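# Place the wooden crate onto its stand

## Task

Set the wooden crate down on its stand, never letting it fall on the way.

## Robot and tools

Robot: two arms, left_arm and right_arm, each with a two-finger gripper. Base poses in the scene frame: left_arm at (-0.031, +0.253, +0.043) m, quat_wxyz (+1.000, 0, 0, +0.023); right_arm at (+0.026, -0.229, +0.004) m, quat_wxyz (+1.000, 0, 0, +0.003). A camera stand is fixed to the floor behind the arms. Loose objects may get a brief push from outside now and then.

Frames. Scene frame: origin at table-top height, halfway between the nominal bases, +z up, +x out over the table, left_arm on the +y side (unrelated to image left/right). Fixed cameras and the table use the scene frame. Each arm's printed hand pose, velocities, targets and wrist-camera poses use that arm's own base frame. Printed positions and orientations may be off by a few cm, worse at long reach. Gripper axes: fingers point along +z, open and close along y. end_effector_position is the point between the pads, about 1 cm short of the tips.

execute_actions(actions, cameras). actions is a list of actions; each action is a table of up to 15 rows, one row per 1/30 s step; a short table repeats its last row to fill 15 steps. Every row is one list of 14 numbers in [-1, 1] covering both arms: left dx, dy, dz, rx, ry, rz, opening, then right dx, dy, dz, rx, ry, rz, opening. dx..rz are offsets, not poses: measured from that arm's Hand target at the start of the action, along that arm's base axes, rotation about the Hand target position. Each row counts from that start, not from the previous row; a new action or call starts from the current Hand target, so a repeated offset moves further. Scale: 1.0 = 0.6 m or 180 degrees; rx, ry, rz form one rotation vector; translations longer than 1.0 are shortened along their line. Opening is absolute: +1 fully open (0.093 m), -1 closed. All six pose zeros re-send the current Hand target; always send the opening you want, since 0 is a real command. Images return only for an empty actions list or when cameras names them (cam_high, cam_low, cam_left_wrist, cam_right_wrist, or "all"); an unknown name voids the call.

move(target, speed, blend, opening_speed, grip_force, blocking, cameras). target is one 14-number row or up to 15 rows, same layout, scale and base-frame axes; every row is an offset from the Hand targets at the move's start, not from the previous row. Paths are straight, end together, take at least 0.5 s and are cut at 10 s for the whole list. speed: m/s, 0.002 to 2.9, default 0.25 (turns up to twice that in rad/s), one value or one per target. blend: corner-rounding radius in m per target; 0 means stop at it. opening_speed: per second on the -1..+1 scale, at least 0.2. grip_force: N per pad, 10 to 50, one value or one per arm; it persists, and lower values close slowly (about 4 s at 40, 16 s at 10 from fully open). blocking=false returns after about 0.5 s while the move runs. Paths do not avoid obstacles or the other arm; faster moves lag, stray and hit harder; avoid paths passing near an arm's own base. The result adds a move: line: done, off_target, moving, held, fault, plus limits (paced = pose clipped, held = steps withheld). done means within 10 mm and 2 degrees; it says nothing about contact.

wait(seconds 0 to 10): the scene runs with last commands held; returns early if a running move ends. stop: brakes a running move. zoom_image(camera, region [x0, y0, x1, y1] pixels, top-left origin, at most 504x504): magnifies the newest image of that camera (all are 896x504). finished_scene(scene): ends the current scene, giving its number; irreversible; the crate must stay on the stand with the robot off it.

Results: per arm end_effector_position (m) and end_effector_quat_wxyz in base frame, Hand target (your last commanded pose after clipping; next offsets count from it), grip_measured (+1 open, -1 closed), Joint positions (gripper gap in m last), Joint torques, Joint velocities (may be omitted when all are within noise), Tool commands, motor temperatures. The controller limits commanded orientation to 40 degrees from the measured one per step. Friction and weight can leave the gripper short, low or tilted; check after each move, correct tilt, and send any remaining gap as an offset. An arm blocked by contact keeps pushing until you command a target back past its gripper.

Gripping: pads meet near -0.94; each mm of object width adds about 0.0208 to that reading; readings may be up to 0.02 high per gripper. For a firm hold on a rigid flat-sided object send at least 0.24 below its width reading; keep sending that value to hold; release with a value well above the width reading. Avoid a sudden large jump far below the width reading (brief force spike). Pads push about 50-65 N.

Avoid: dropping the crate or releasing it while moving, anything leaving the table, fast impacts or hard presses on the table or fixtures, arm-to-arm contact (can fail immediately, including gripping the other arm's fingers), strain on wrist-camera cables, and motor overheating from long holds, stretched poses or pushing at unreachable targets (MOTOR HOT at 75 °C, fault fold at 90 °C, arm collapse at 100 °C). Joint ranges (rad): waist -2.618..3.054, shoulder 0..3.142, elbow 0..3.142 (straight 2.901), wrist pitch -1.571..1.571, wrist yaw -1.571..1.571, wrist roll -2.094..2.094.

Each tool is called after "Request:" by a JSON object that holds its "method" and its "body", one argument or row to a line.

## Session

Request:
{"method": "execute_actions", "body": {
  "actions": []
}}

Scene clock: 0.00 s.
left_arm: end_effector_position=(+0.2379, -0.0965, +0.2552) grip_measured=+1.000 end_effector_quat_wxyz=(+0.483, +0.170, +0.841, -0.175) | right_arm: end_effector_position=(+0.2057, +0.0933, +0.2735) grip_measured=+1.000 end_effector_quat_wxyz=(+0.483, -0.209, +0.829, +0.191)
Joint positions: left_arm=[-0.172 0.677 0.814 -0.66 0.328 0.036 0.093] | right_arm=[0.07 0.606 0.888 -0.831 -0.486 -0.148 0.093]
Joint velocities: within noise
Joint torques (N m): no reading
Motor temperatures (°C): left_arm=[28 32 35 34 26 28 26] | right_arm=[35 30 36 28 32 26 28]
Heat: left arm: 35 °C; right arm: 36 °C.
Hand target: left_arm +0.2395, -0.0970, +0.2647; +0.495, +0.172, +0.834, -0.175 | right_arm +0.2060, +0.0933, +0.2774; +0.487, -0.210, +0.826, +0.191
Tool commands: left_gripper/opening=+1.0 right_gripper/opening=+1.0

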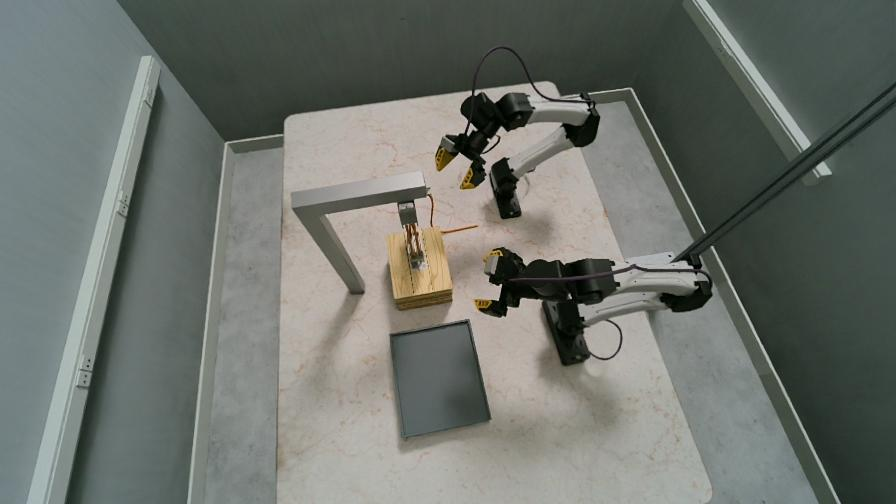

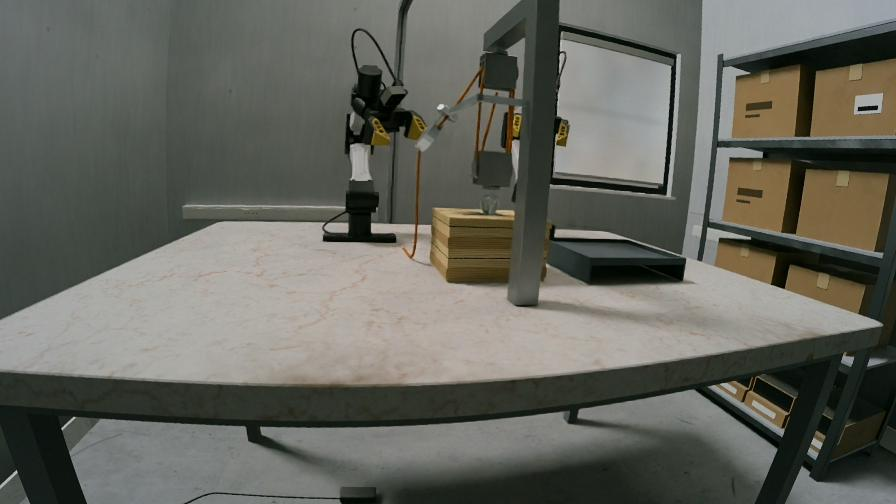

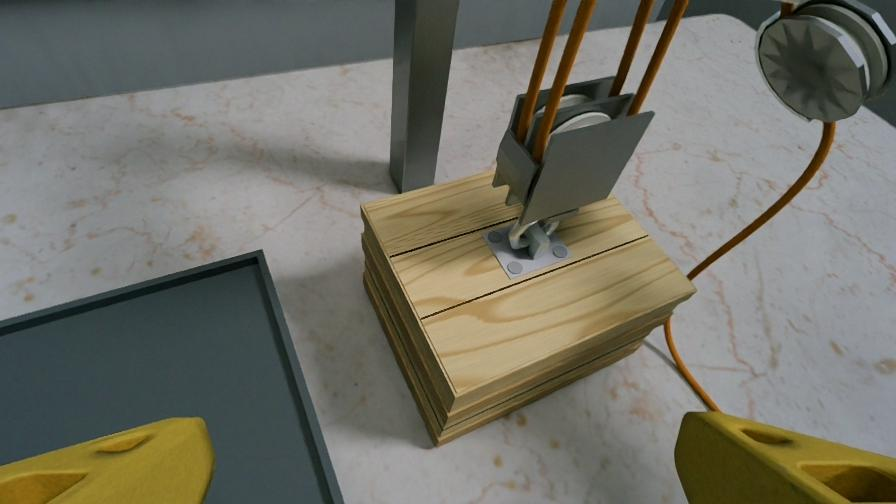

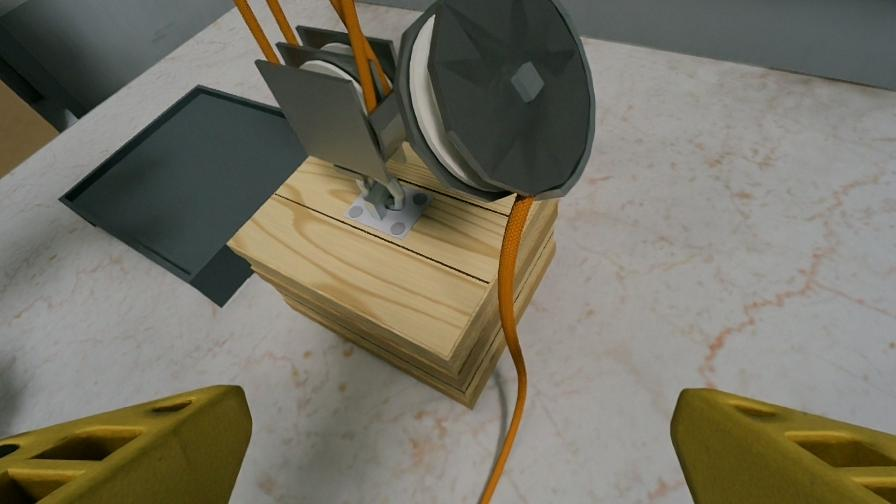

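Request:
{"method": "move", "body": {
  "target": [
    [0.267,0.612,-0.025,-0.193,0.395,0.541,1,0.0267,-0.0255,-0.1207,0,0,0,1],
    [0.2925,0.595,-0.408,-0.193,0.395,0.541,1,0.115,0.0383,-0.1207,0,0,0,1],
    [0.2925,0.595,-0.408,-0.193,0.395,0.541,1,0.115,0.0383,-0.1207,0,0,0,-1]
  ],
  "speed": [0.25,0.12,0.1],
  "cameras": ["cam_high","cam_left_wrist","cam_right_wrist"]
}}

Scene clock: 13.07 s.
left_arm: end_effector_position=(+0.4112, +0.2584, +0.0153) grip_measured=+1.000 end_effector_quat_wxyz=(+0.038, +0.706, -0.707, +0.036) | right_arm: end_effector_position=(+0.2690, +0.1150, +0.1955) grip_measured=-0.964 end_effector_quat_wxyz=(+0.473, -0.210, +0.833, +0.193)
Joint positions: left_arm=[0.59 2.615 2.417 -1.434 0.085 -0.977 0.093] | right_arm=[0.179 0.805 0.606 -0.345 -0.397 -0.09 0]
Joint torques (N m): left_arm=[-0.85 -12.33 8.44 0.23 -0.19 -0.09] | right_arm=[0.31 -0.29 7.97 2.16 0 0.04]
Heat: left arm: 38 °C; right arm: 38 °C.
Hand target: left_arm +0.4150, +0.2601, +0.0200; +0.030, +0.706, -0.707, +0.030 | right_arm +0.2750, +0.1163, +0.2051; +0.487, -0.210, +0.826, +0.191
Off the commanded pose: left_arm 0.006 m, 1 deg | right_arm 0.011 m, 2 deg.
move: off_target (right_arm); target 3's new opening was sent with right_arm's hand 0.011 m and 2 deg from that target
Images, in order (width x height): cam_high 896x504, cam_left_wrist 896x504, cam_right_wrist 896x504.

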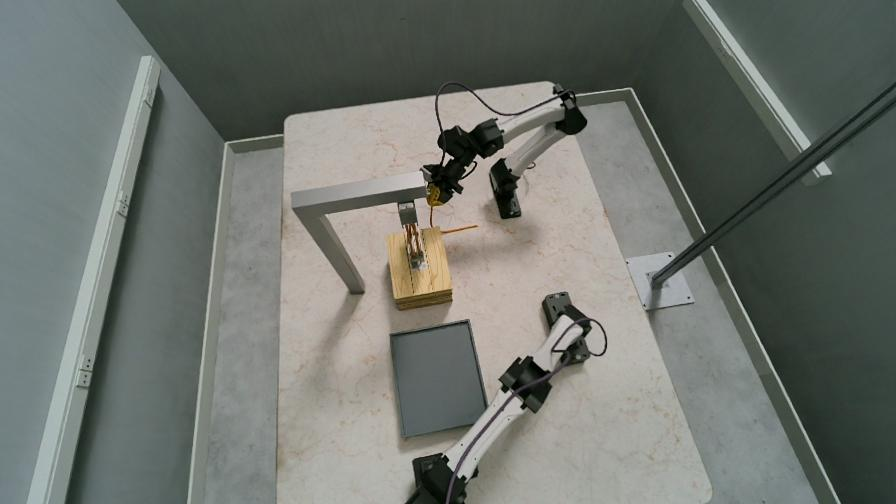

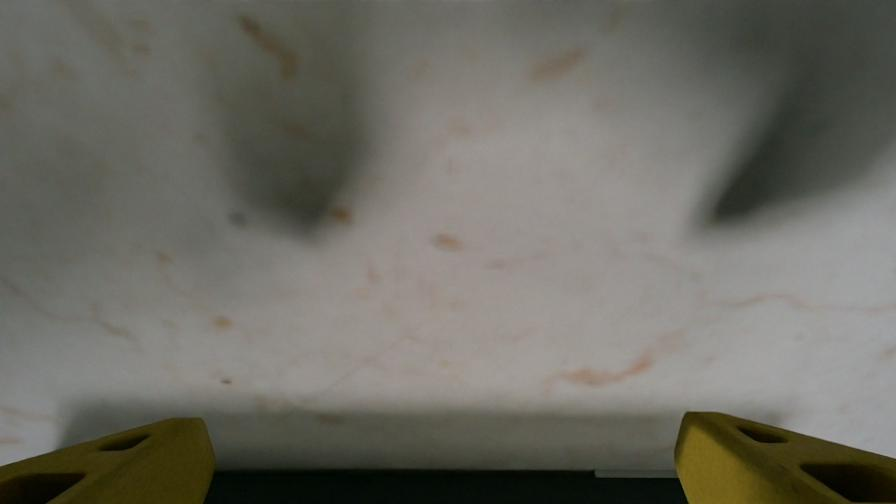

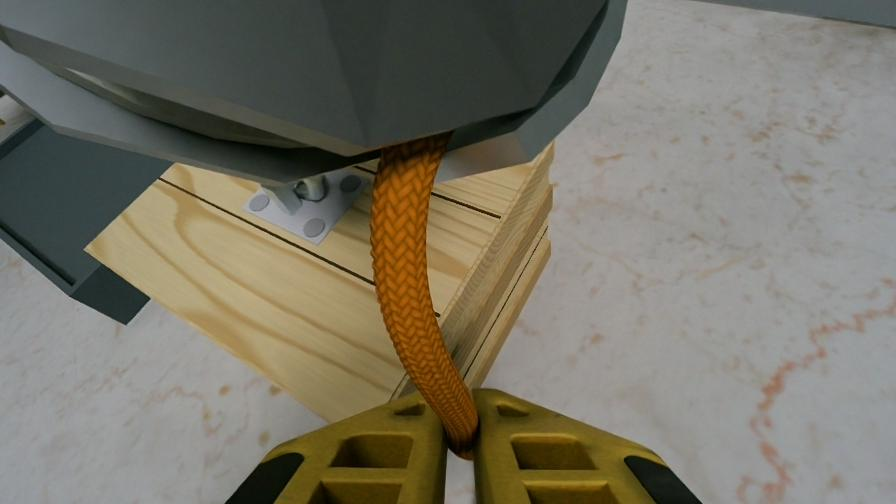

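Request:
{"method": "move", "body": {
  "target": [
    [0,0,0,0,0,0,1,-0.033,-0.277,-0.075,-0.108,0.127,0.0516,-1],
    [0,0,0,0,0,0,1,-0.033,-0.927,-0.095,-0.108,0.127,0.0516,-1]
  ],
  "speed": [0.09,0.07],
  "blend": [0.03,0],
  "cameras": ["cam_high","cam_low","cam_right_wrist"]
}}

Scene clock: 23.83 s.
left_arm: end_effector_position=(+0.4112, +0.2584, +0.0153) grip_measured=+1.000 end_effector_quat_wxyz=(+0.038, +0.706, -0.707, +0.036) | right_arm: end_effector_position=(+0.3268, -0.3550, +0.1981) grip_measured=-0.966 end_effector_quat_wxyz=(+0.412, -0.318, +0.854, +0.016)
Joint positions: left_arm=[0.59 2.615 2.417 -1.434 0.085 -0.977 0.093] | right_arm=[-1.091 2.381 2.494 -1.587 -0.847 -1.76 0]
Joint torques (N m): left_arm=[-0.79 -12.33 8.44 0.2 -0.18 -0.07] | right_arm=[-12.56 -5.65 8.59 0.74 1.88 0.33]
Motor temperatures (°C): left_arm=[28 35 40 34 26 28 26] | right_arm=[38 30 39 30 35 26 29]
Heat: left arm: 40 °C; right arm: 39 °C.
Hand target: left_arm +0.4150, +0.2601, +0.0200; +0.030, +0.706, -0.707, +0.030 | right_arm +0.2551, -0.4400, +0.1482; +0.256, -0.312, +0.906, +0.125
Off the commanded pose: left_arm 0.006 m, 1 deg | right_arm 0.122 m, 23 deg.
joint read past its limit (right arm) — joint 4 (wrist pitch), lower limit.
joint sent to its limit (right arm) — joint 4 (wrist pitch), lower limit. The joint targets are off in position and orientation.
move: off_target (right_arm)
Images, in order (width x height): cam_high 896x504, cam_low 896x504, cam_right_wrist 896x504.

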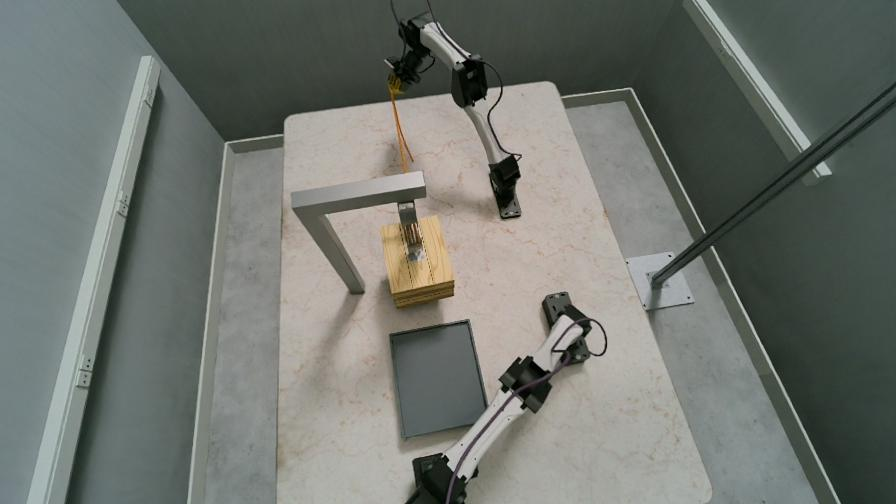

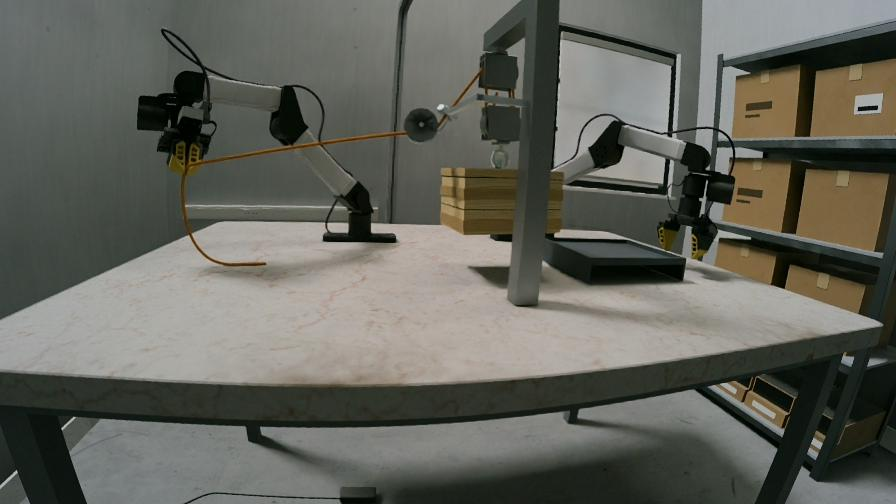

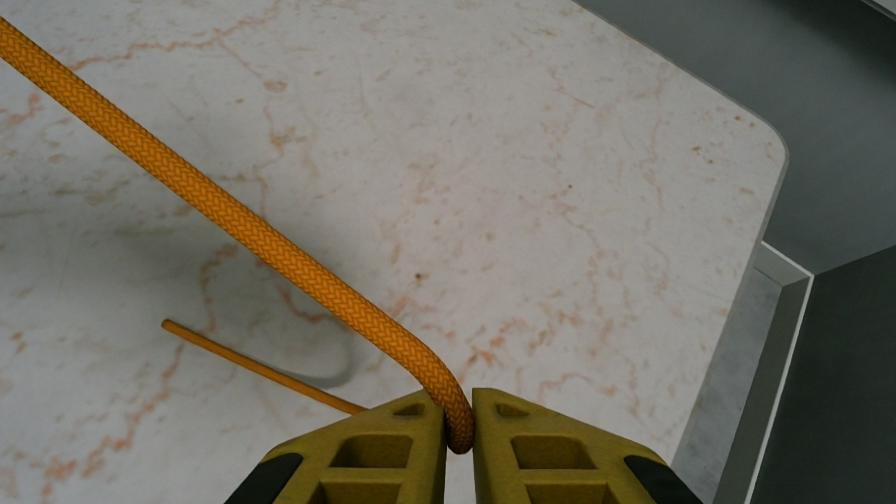

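Request:
{"method": "move", "body": {
  "target": [
    [0,-0.04,-0.025,0,0,0,1,0,0,0,0,0,0,-1],
    [0,-0.35,-0.01,0,0,0,1,0,0,0,0,0,0,-1],
    [0,-0.59,0.0,0,0,0,1,0,0,0,0,0,0,-1]
  ],
  "speed": [0.06,0.07,0.06],
  "blend": [0.01,0.05,0],
  "cameras": ["cam_high","cam_low"]
}}

Request:
{"method": "zoom_image", "body": {
  "camera": "cam_high",
  "region": [330, 190, 530, 400]
}}

Request:
{"method": "zoom_image", "body": {
  "camera": "cam_low",
  "region": [400, 130, 660, 310]
}}

Scene clock: 31.30 s.
left_arm: end_effector_position=(+0.4040, -0.0826, +0.0005) grip_measured=+1.000 end_effector_quat_wxyz=(+0.036, +0.704, -0.709, -0.001) | right_arm: end_effector_position=(+0.3224, -0.3622, +0.1940) grip_measured=-0.966 end_effector_quat_wxyz=(+0.407, -0.312, +0.859, +0.013)
Joint positions: left_arm=[-0.178 2.237 1.679 -1.056 0.058 -1.739 0.093] | right_arm=[-1.104 2.395 2.509 -1.587 -0.835 -1.757 0]
Joint torques (N m): left_arm=[-1.22 -13.22 8.34 0.3 0.23 -0.21] | right_arm=[-11.49 -6.19 8.59 0.74 1.79 0.32]
Heat: left arm: 40 °C; right arm: 41 °C.
Hand target: left_arm +0.4149, -0.0940, +0.0199; +0.030, +0.706, -0.707, +0.030 | right_arm +0.2551, -0.4399, +0.1481; +0.256, -0.312, +0.906, +0.125
Off the commanded pose: left_arm 0.025 m, 4 deg | right_arm 0.113 m, 22 deg.
joint read past its limit (right arm) — joint 4 (wrist pitch), lower limit.
joint sent to its limit (right arm) — joint 4 (wrist pitch), lower limit. The joint targets are off in position and orientation.
move: off_target (left_arm, right_arm)
Images, in order (width x height): cam_high 896x504, cam_low 896x504.

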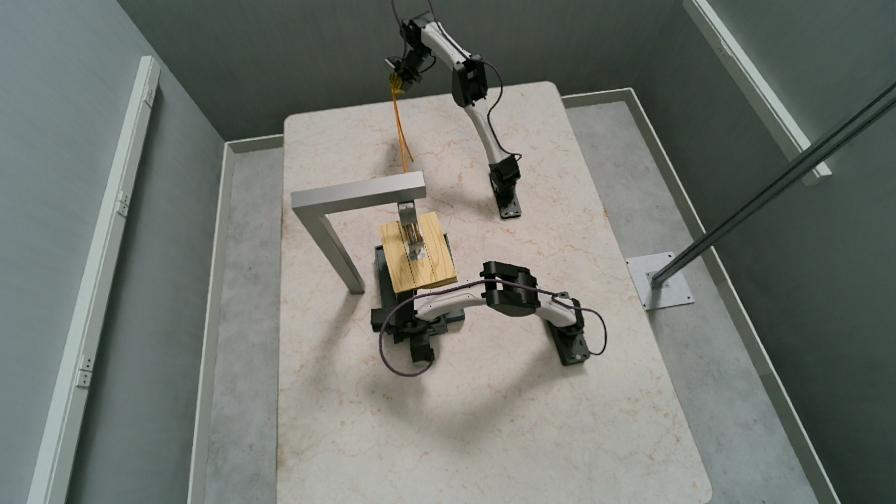

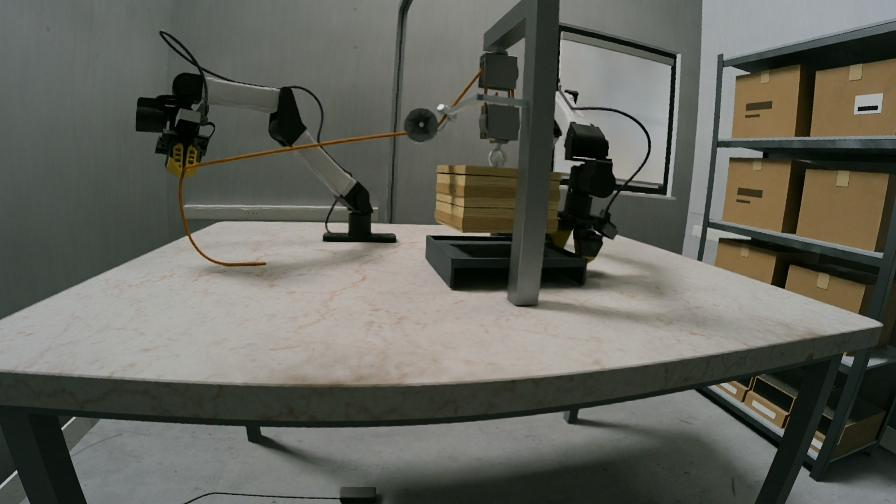

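Scaled by 2.400 from the camera's 896x504 image, which has a finer 1280x720 frame.

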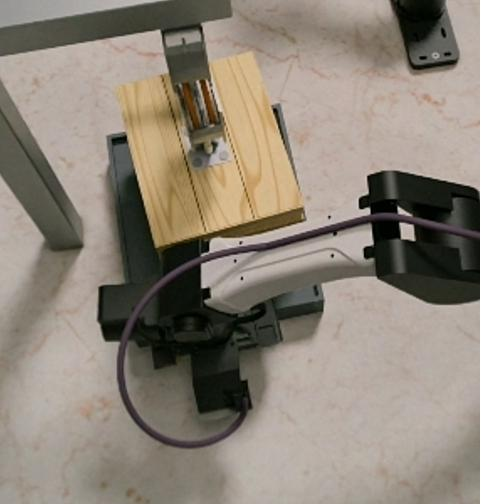

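Scaled by 1.938 from the camera's 896x504 image, which has a finer 1280x720 frame.

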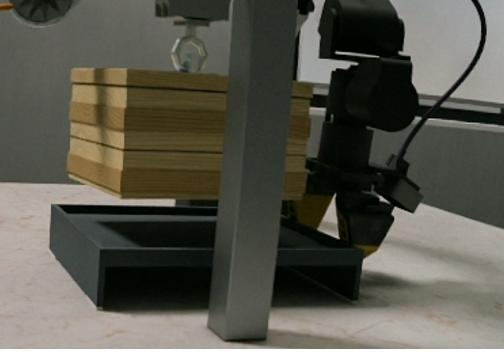

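Request:
{"method": "move", "body": {
  "target": [
    [0,-0.025,0,0,0,0,1,0,0,0,0,0,0,-1],
    [0,0.22,0.1,0,0,0,1,0,0,0,0,0,0,-1],
    [-0.1,0.3,0.5,0,0,0,1,0,0,0,0,0,0,-1],
    [-0.39,0.05,0.52,0.21,-0.329,-0.57,1,0,0,0,0,0,0,-1]
  ],
  "blend": [0,0.05,0.05,0],
  "speed": [0.05,0.2,0.3,0.3],
  "cameras": ["cam_high","cam_low","cam_left_wrist"]
}}

Request:
{"method": "zoom_image", "body": {
  "camera": "cam_high",
  "region": [330, 190, 530, 400]
}}

Request:
{"method": "zoom_image", "body": {
  "camera": "cam_low",
  "region": [400, 130, 660, 310]
}}

Scene clock: 39.93 s.
left_arm: end_effector_position=(+0.1777, -0.0629, +0.3276) grip_measured=+1.000 end_effector_quat_wxyz=(+0.440, +0.186, +0.873, -0.099) | right_arm: end_effector_position=(+0.3224, -0.3622, +0.1940) grip_measured=-0.966 end_effector_quat_wxyz=(+0.407, -0.312, +0.859, +0.013)
Joint positions: left_arm=[-0.113 0.73 1.304 -1.234 0.254 0.182 0.093] | right_arm=[-1.104 2.395 2.509 -1.587 -0.835 -1.757 0]
Joint torques (N m): left_arm=[0.44 0.87 5.08 2.39 0.18 0.06] | right_arm=[-11.51 -6.19 8.61 0.74 1.79 0.32]
Motor temperatures (°C): left_arm=[28 41 41 35 26 28 26] | right_arm=[43 33 43 29 35 26 29]
Heat: left arm: 41 °C; right arm: 43 °C.
Hand target: left_arm +0.1809, -0.0639, +0.3319; +0.451, +0.190, +0.866, -0.100 | right_arm +0.2551, -0.4399, +0.1481; +0.256, -0.312, +0.906, +0.125
Off the commanded pose: left_arm 0.006 m, 2 deg | right_arm 0.113 m, 22 deg.
joint read past its limit (right arm) — joint 4 (wrist pitch), lower limit.
joint sent to its limit (right arm) — joint 4 (wrist pitch), lower limit. The joint targets are off in position and orientation.
move: off_target (right_arm)
Images, in order (width x height): cam_high 896x504, cam_low 896x504, cam_left_wrist 896x504.

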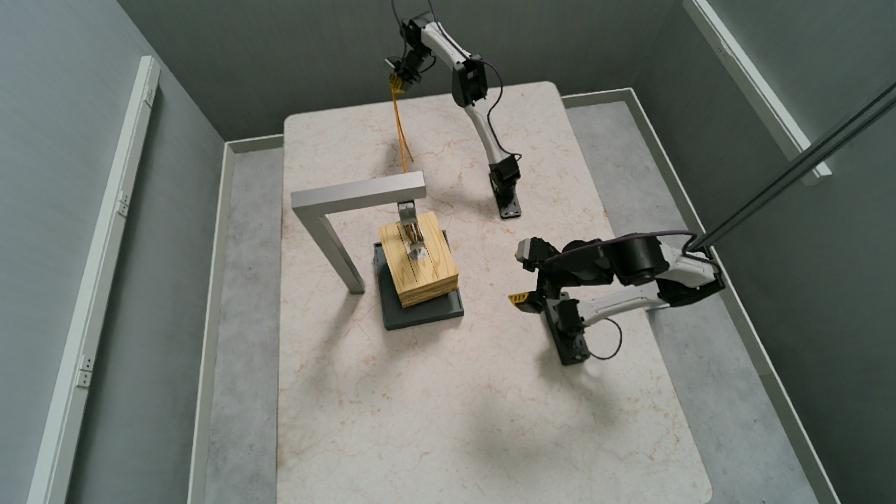

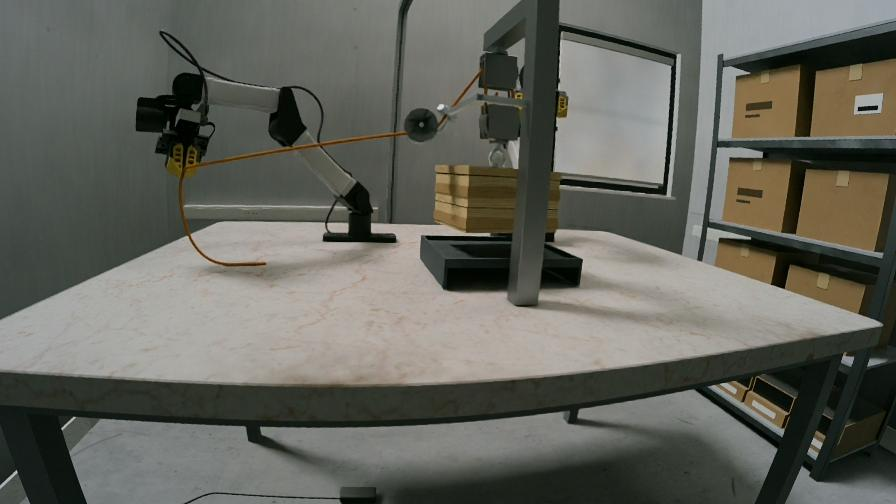

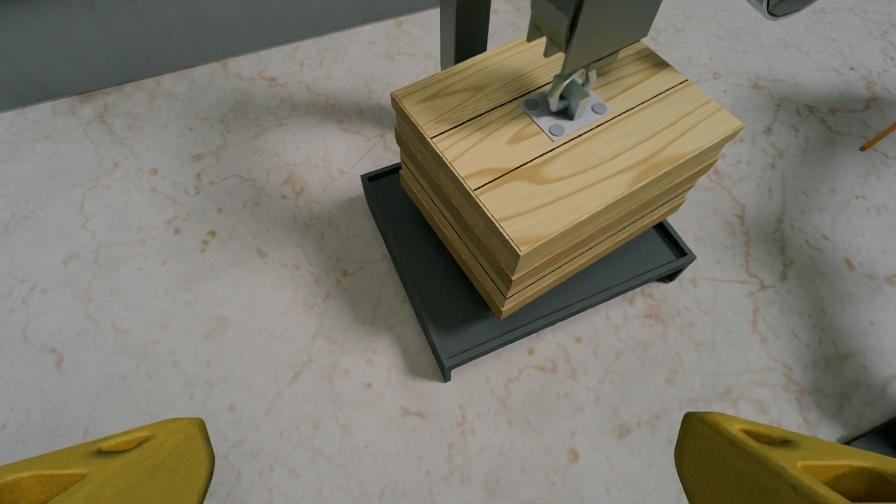

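Scaled by 2.400 from the camera's 896x504 image, which has a finer 1280x720 frame.

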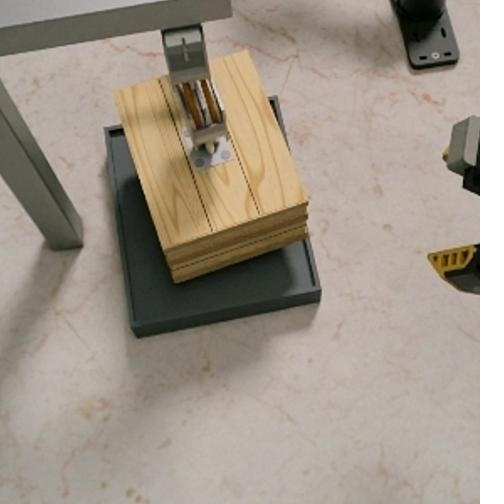

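Scaled by 1.938 from the camera's 896x504 image, which has a finer 1280x720 frame.

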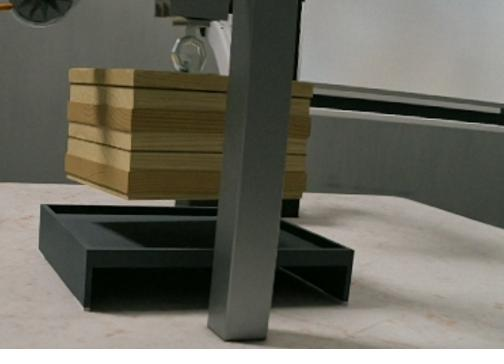

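Request:
{"method": "move", "body": {
  "target": [
    [0.0593,-0.1685,-0.303,-0.012,-0.055,0.138,-1,0,0,0,0,0,0,-1],
    [0.0593,-0.175,-0.4015,-0.012,-0.055,0.138,-1,0,0,0,0,0,0,-1],
    [0.206,-0.175,-0.4015,-0.012,-0.055,0.138,-1,0,0,0,0,0,0,-1]
  ],
  "blend": [0.03,0.02,0],
  "speed": [0.2,0.12,0.05],
  "cameras": ["cam_high","cam_low","cam_left_wrist"]
}}

Request:
{"method": "zoom_image", "body": {
  "camera": "cam_high",
  "region": [330, 190, 530, 400]
}}

Scene clock: 46.23 s.
left_arm: end_effector_position=(+0.2935, -0.1585, +0.0763) grip_measured=-0.978 end_effector_quat_wxyz=(+0.520, +0.011, +0.854, +0.021) | right_arm: end_effector_position=(+0.3224, -0.3622, +0.1940) grip_measured=-0.966 end_effector_quat_wxyz=(+0.407, -0.312, +0.859, +0.013)
Joint positions: left_arm=[-0.847 1.408 0.405 0.327 -0.751 -0.447 0] | right_arm=[-1.104 2.395 2.509 -1.587 -0.835 -1.757 0]
Joint torques (N m): left_arm=[0.4 -3.66 8.62 2.43 -0.28 0.05] | right_arm=[-11.51 -6.19 8.59 0.74 1.79 0.32]
Heat: left arm: 41 °C; right arm: 44 °C.
Hand target: left_arm +0.3046, -0.1689, +0.0911; +0.538, -0.001, +0.843, +0.000 | right_arm +0.2551, -0.4399, +0.1481; +0.256, -0.312, +0.906, +0.125
Off the commanded pose: left_arm 0.021 m, 4 deg | right_arm 0.113 m, 22 deg.
joint read past its limit (right arm) — joint 4 (wrist pitch), lower limit.
joint sent to its limit (right arm) — joint 4 (wrist pitch), lower limit. The joint targets are off in position and orientation.
move: off_target (left_arm, right_arm); blend cut to 0.0296 m at target 1
Images, in order (width x height): cam_high 896x504, cam_low 896x504, cam_left_wrist 896x504.

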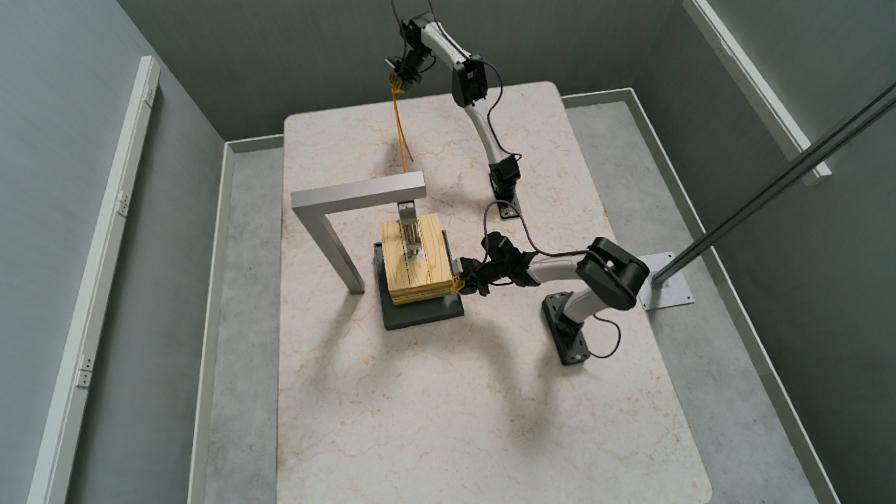

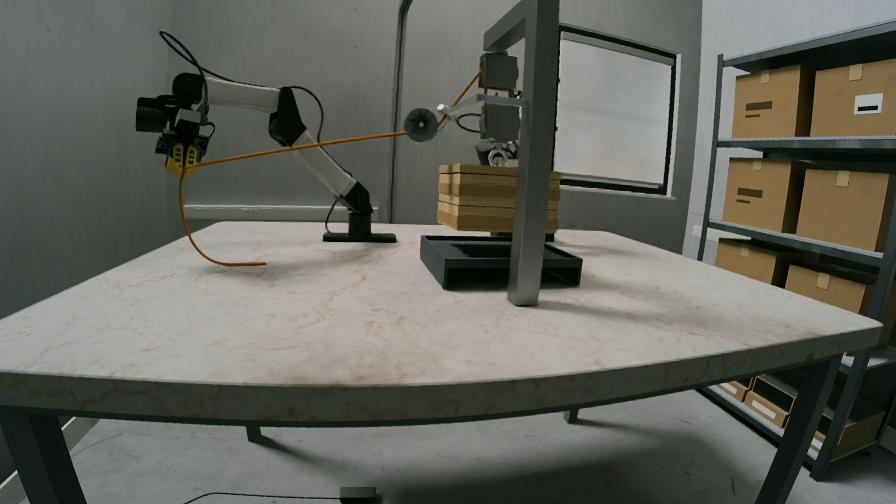

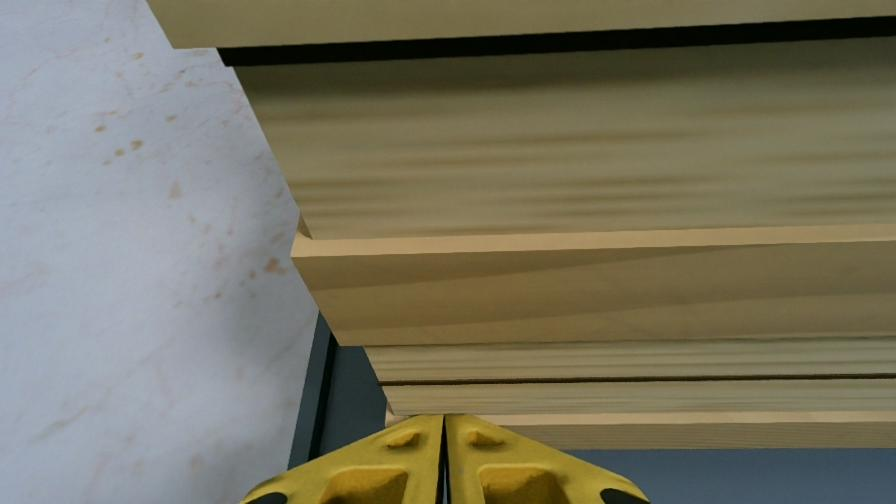

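Scaled by 2.400 from the camera's 896x504 image, which has a finer 1280x720 frame.

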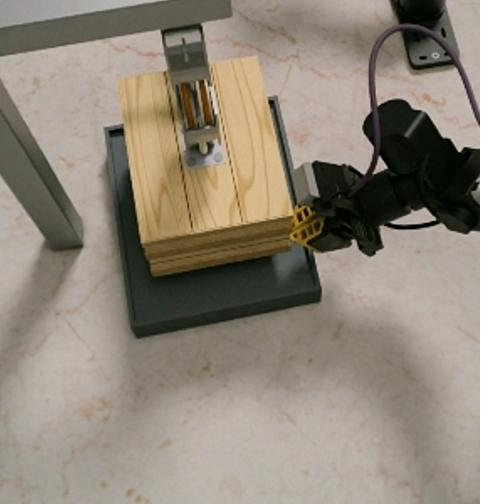

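Request:
{"method": "move", "body": {
  "target": [0,0,0,0,0,0,-1,0,0.367,0,0,0,0,-1],
  "speed": 0.05,
  "cameras": ["cam_high","cam_low","cam_left_wrist"]
}}

Request:
{"method": "zoom_image", "body": {
  "camera": "cam_high",
  "region": [330, 190, 530, 400]
}}

Request:
{"method": "zoom_image", "body": {
  "camera": "cam_low",
  "region": [400, 130, 660, 310]
}}

Scene clock: 52.10 s.
left_arm: end_effector_position=(+0.2939, -0.1600, +0.0769) grip_measured=-0.978 end_effector_quat_wxyz=(+0.521, +0.011, +0.853, +0.017) | right_arm: end_effector_position=(+0.2605, -0.1840, +0.1606) grip_measured=-0.966 end_effector_quat_wxyz=(+0.282, -0.302, +0.888, +0.202)
Joint positions: left_arm=[-0.847 1.408 0.405 0.333 -0.745 -0.447 0] | right_arm=[-0.947 1.895 1.64 -1.584 -0.665 -1.697 0]
Joint torques (N m): left_arm=[0.46 -3.55 8.59 2.32 -0.34 0.05] | right_arm=[-3.21 -9.16 4.88 0.98 0.7 0.11]
Heat: left arm: 41 °C; right arm: 44 °C.
Hand target: left_arm +0.3046, -0.1689, +0.0912; +0.538, -0.001, +0.843, +0.000 | right_arm +0.2551, -0.2197, +0.1481; +0.256, -0.312, +0.906, +0.125
Off the commanded pose: left_arm 0.020 m, 3 deg | right_arm 0.038 m, 10 deg.
joint read past its limit (right arm) — joint 4 (wrist pitch), lower limit.
move: off_target (left_arm, right_arm)
Images, in order (width x height): cam_high 896x504, cam_low 896x504, cam_left_wrist 896x504.

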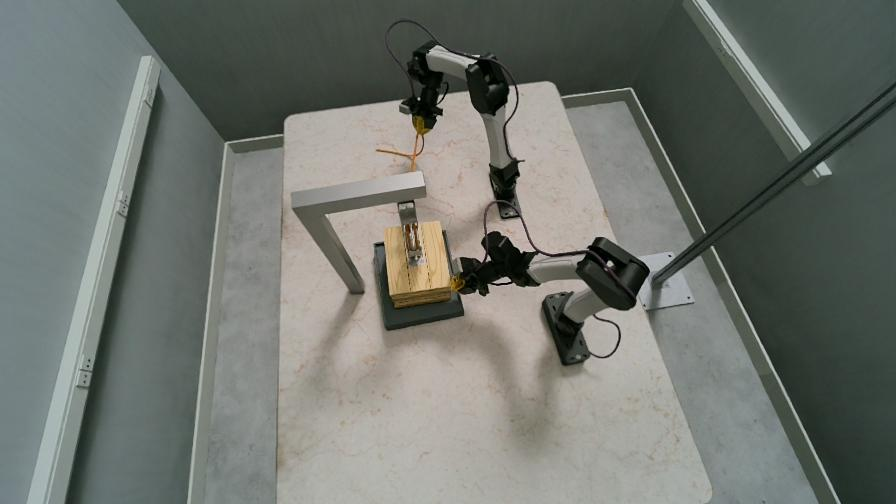

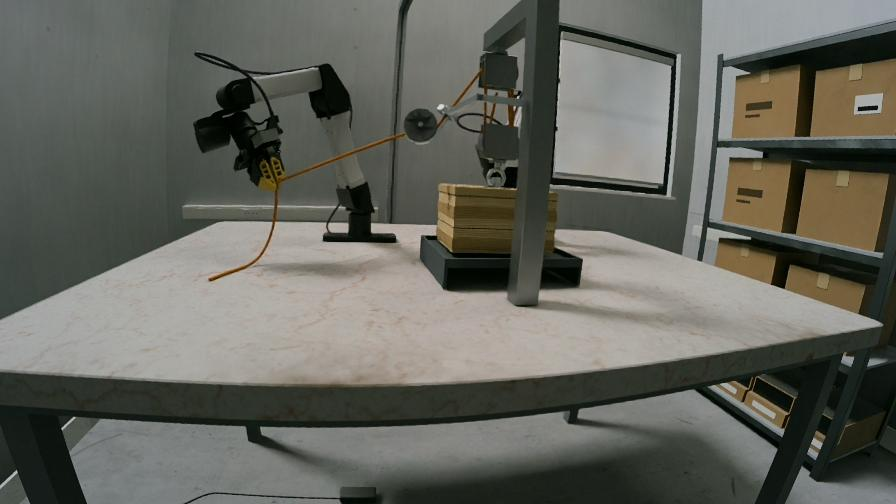

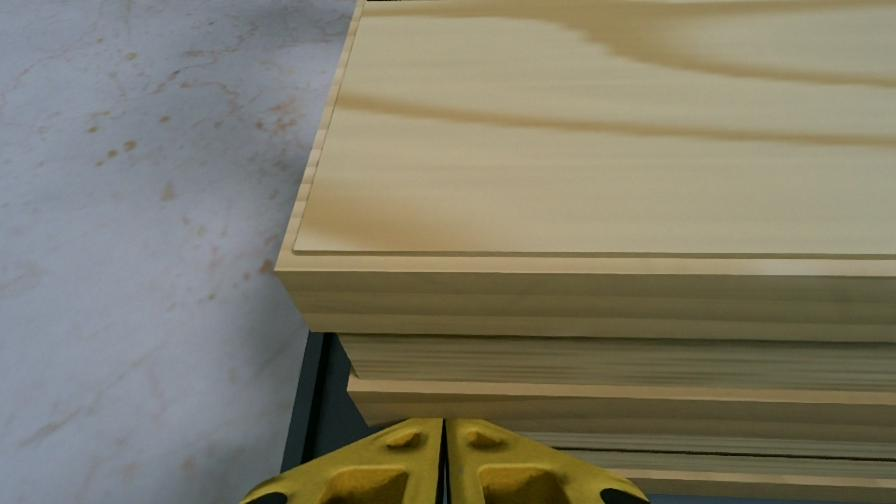

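Scaled by 2.400 from the camera's 896x504 image, which has a finer 1280x720 frame.

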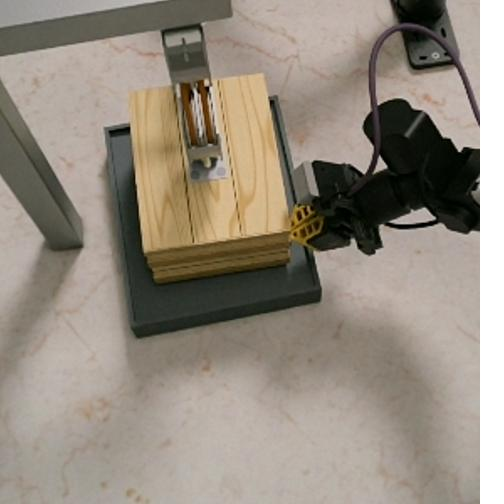

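Scaled by 1.938 from the camera's 896x504 image, which has a finer 1280x720 frame.

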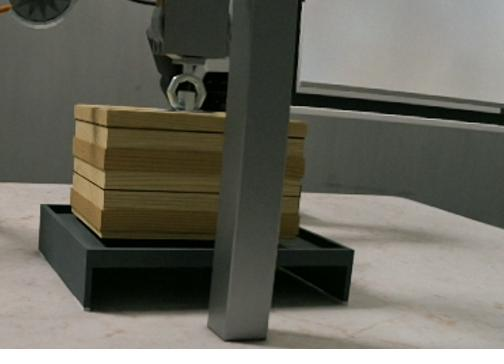

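Request:
{"method": "move", "body": {
  "target": [
    [0,0,0,0,0,0,-1,0,0.133,0,0,0,0,-1],
    [0,0,0,0,0,0,-1,0,0.266,0.03,0,0,0,-1]
  ],
  "speed": [0.03,0.05],
  "blend": [0.01,0],
  "cameras": ["cam_high","cam_low","cam_left_wrist"]
}}

Request:
{"method": "zoom_image", "body": {
  "camera": "cam_low",
  "region": [410, 180, 610, 300]
}}

Scene clock: 58.43 s.
left_arm: end_effector_position=(+0.2940, -0.1602, +0.0771) grip_measured=-0.978 end_effector_quat_wxyz=(+0.521, +0.011, +0.853, +0.016) | right_arm: end_effector_position=(+0.2538, -0.0598, +0.1632) grip_measured=-0.967 end_effector_quat_wxyz=(+0.248, -0.308, +0.908, +0.140)
Joint positions: left_arm=[-0.847 1.408 0.405 0.335 -0.744 -0.447 0] | right_arm=[-0.588 1.389 1.168 -1.257 -0.57 -1.215 0]
Joint torques (N m): left_arm=[0.43 -3.55 8.66 2.31 -0.34 0.03] | right_arm=[0.2 -6.16 4.88 0.68 -0.34 0.04]
Heat: left arm: 41 °C; right arm: 43 °C.
Hand target: left_arm +0.3046, -0.1689, +0.0911; +0.538, -0.001, +0.843, +0.000 | right_arm +0.2551, -0.0601, +0.1662; +0.256, -0.312, +0.906, +0.125
Off the commanded pose: left_arm 0.020 m, 3 deg | right_arm 0.003 m, 2 deg.
move: off_target (left_arm)
Images, in order (width x height): cam_high 896x504, cam_low 896x504, cam_left_wrist 896x504.

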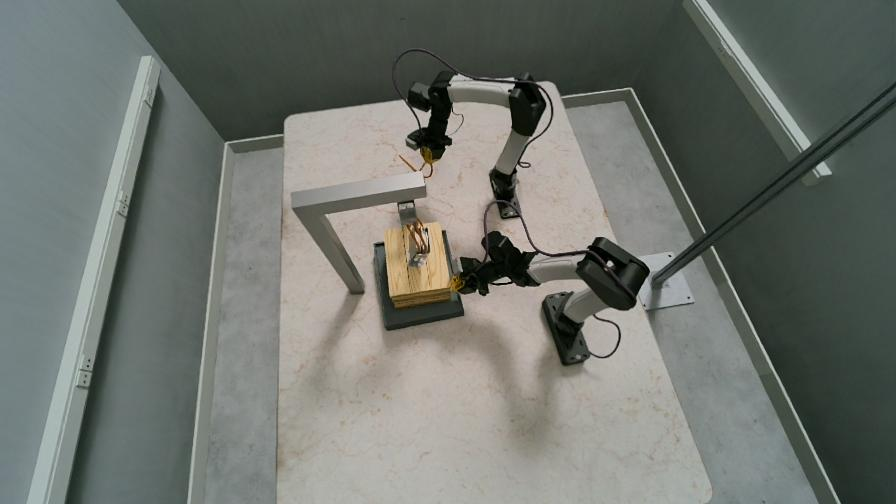

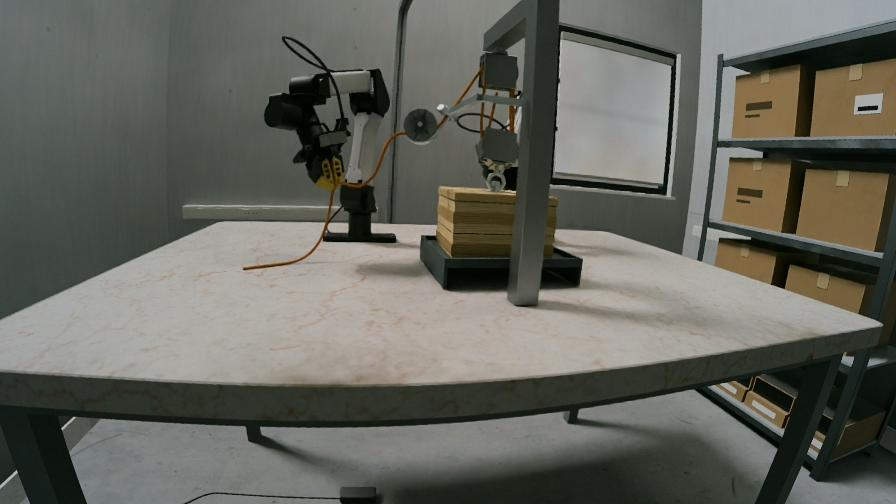

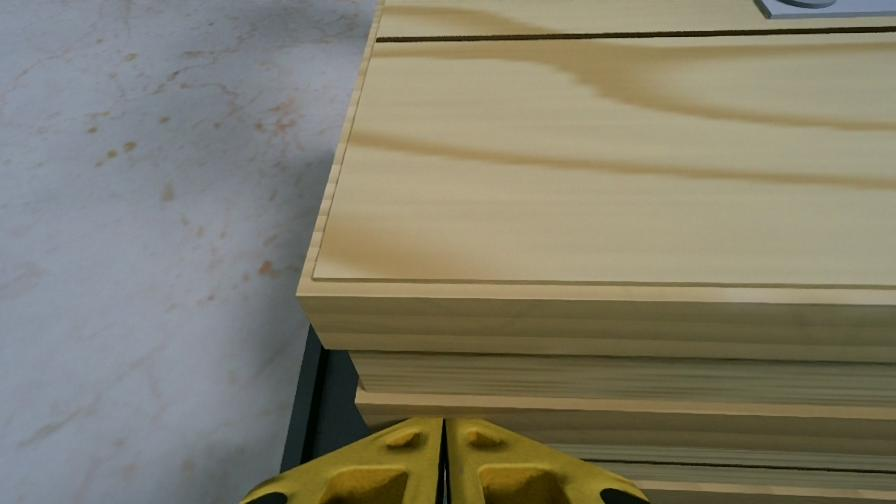

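Scaled by 2.520 from the camera's 896x504 image, which has a finer 1280x720 frame.

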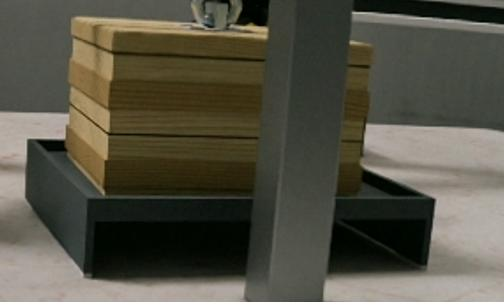

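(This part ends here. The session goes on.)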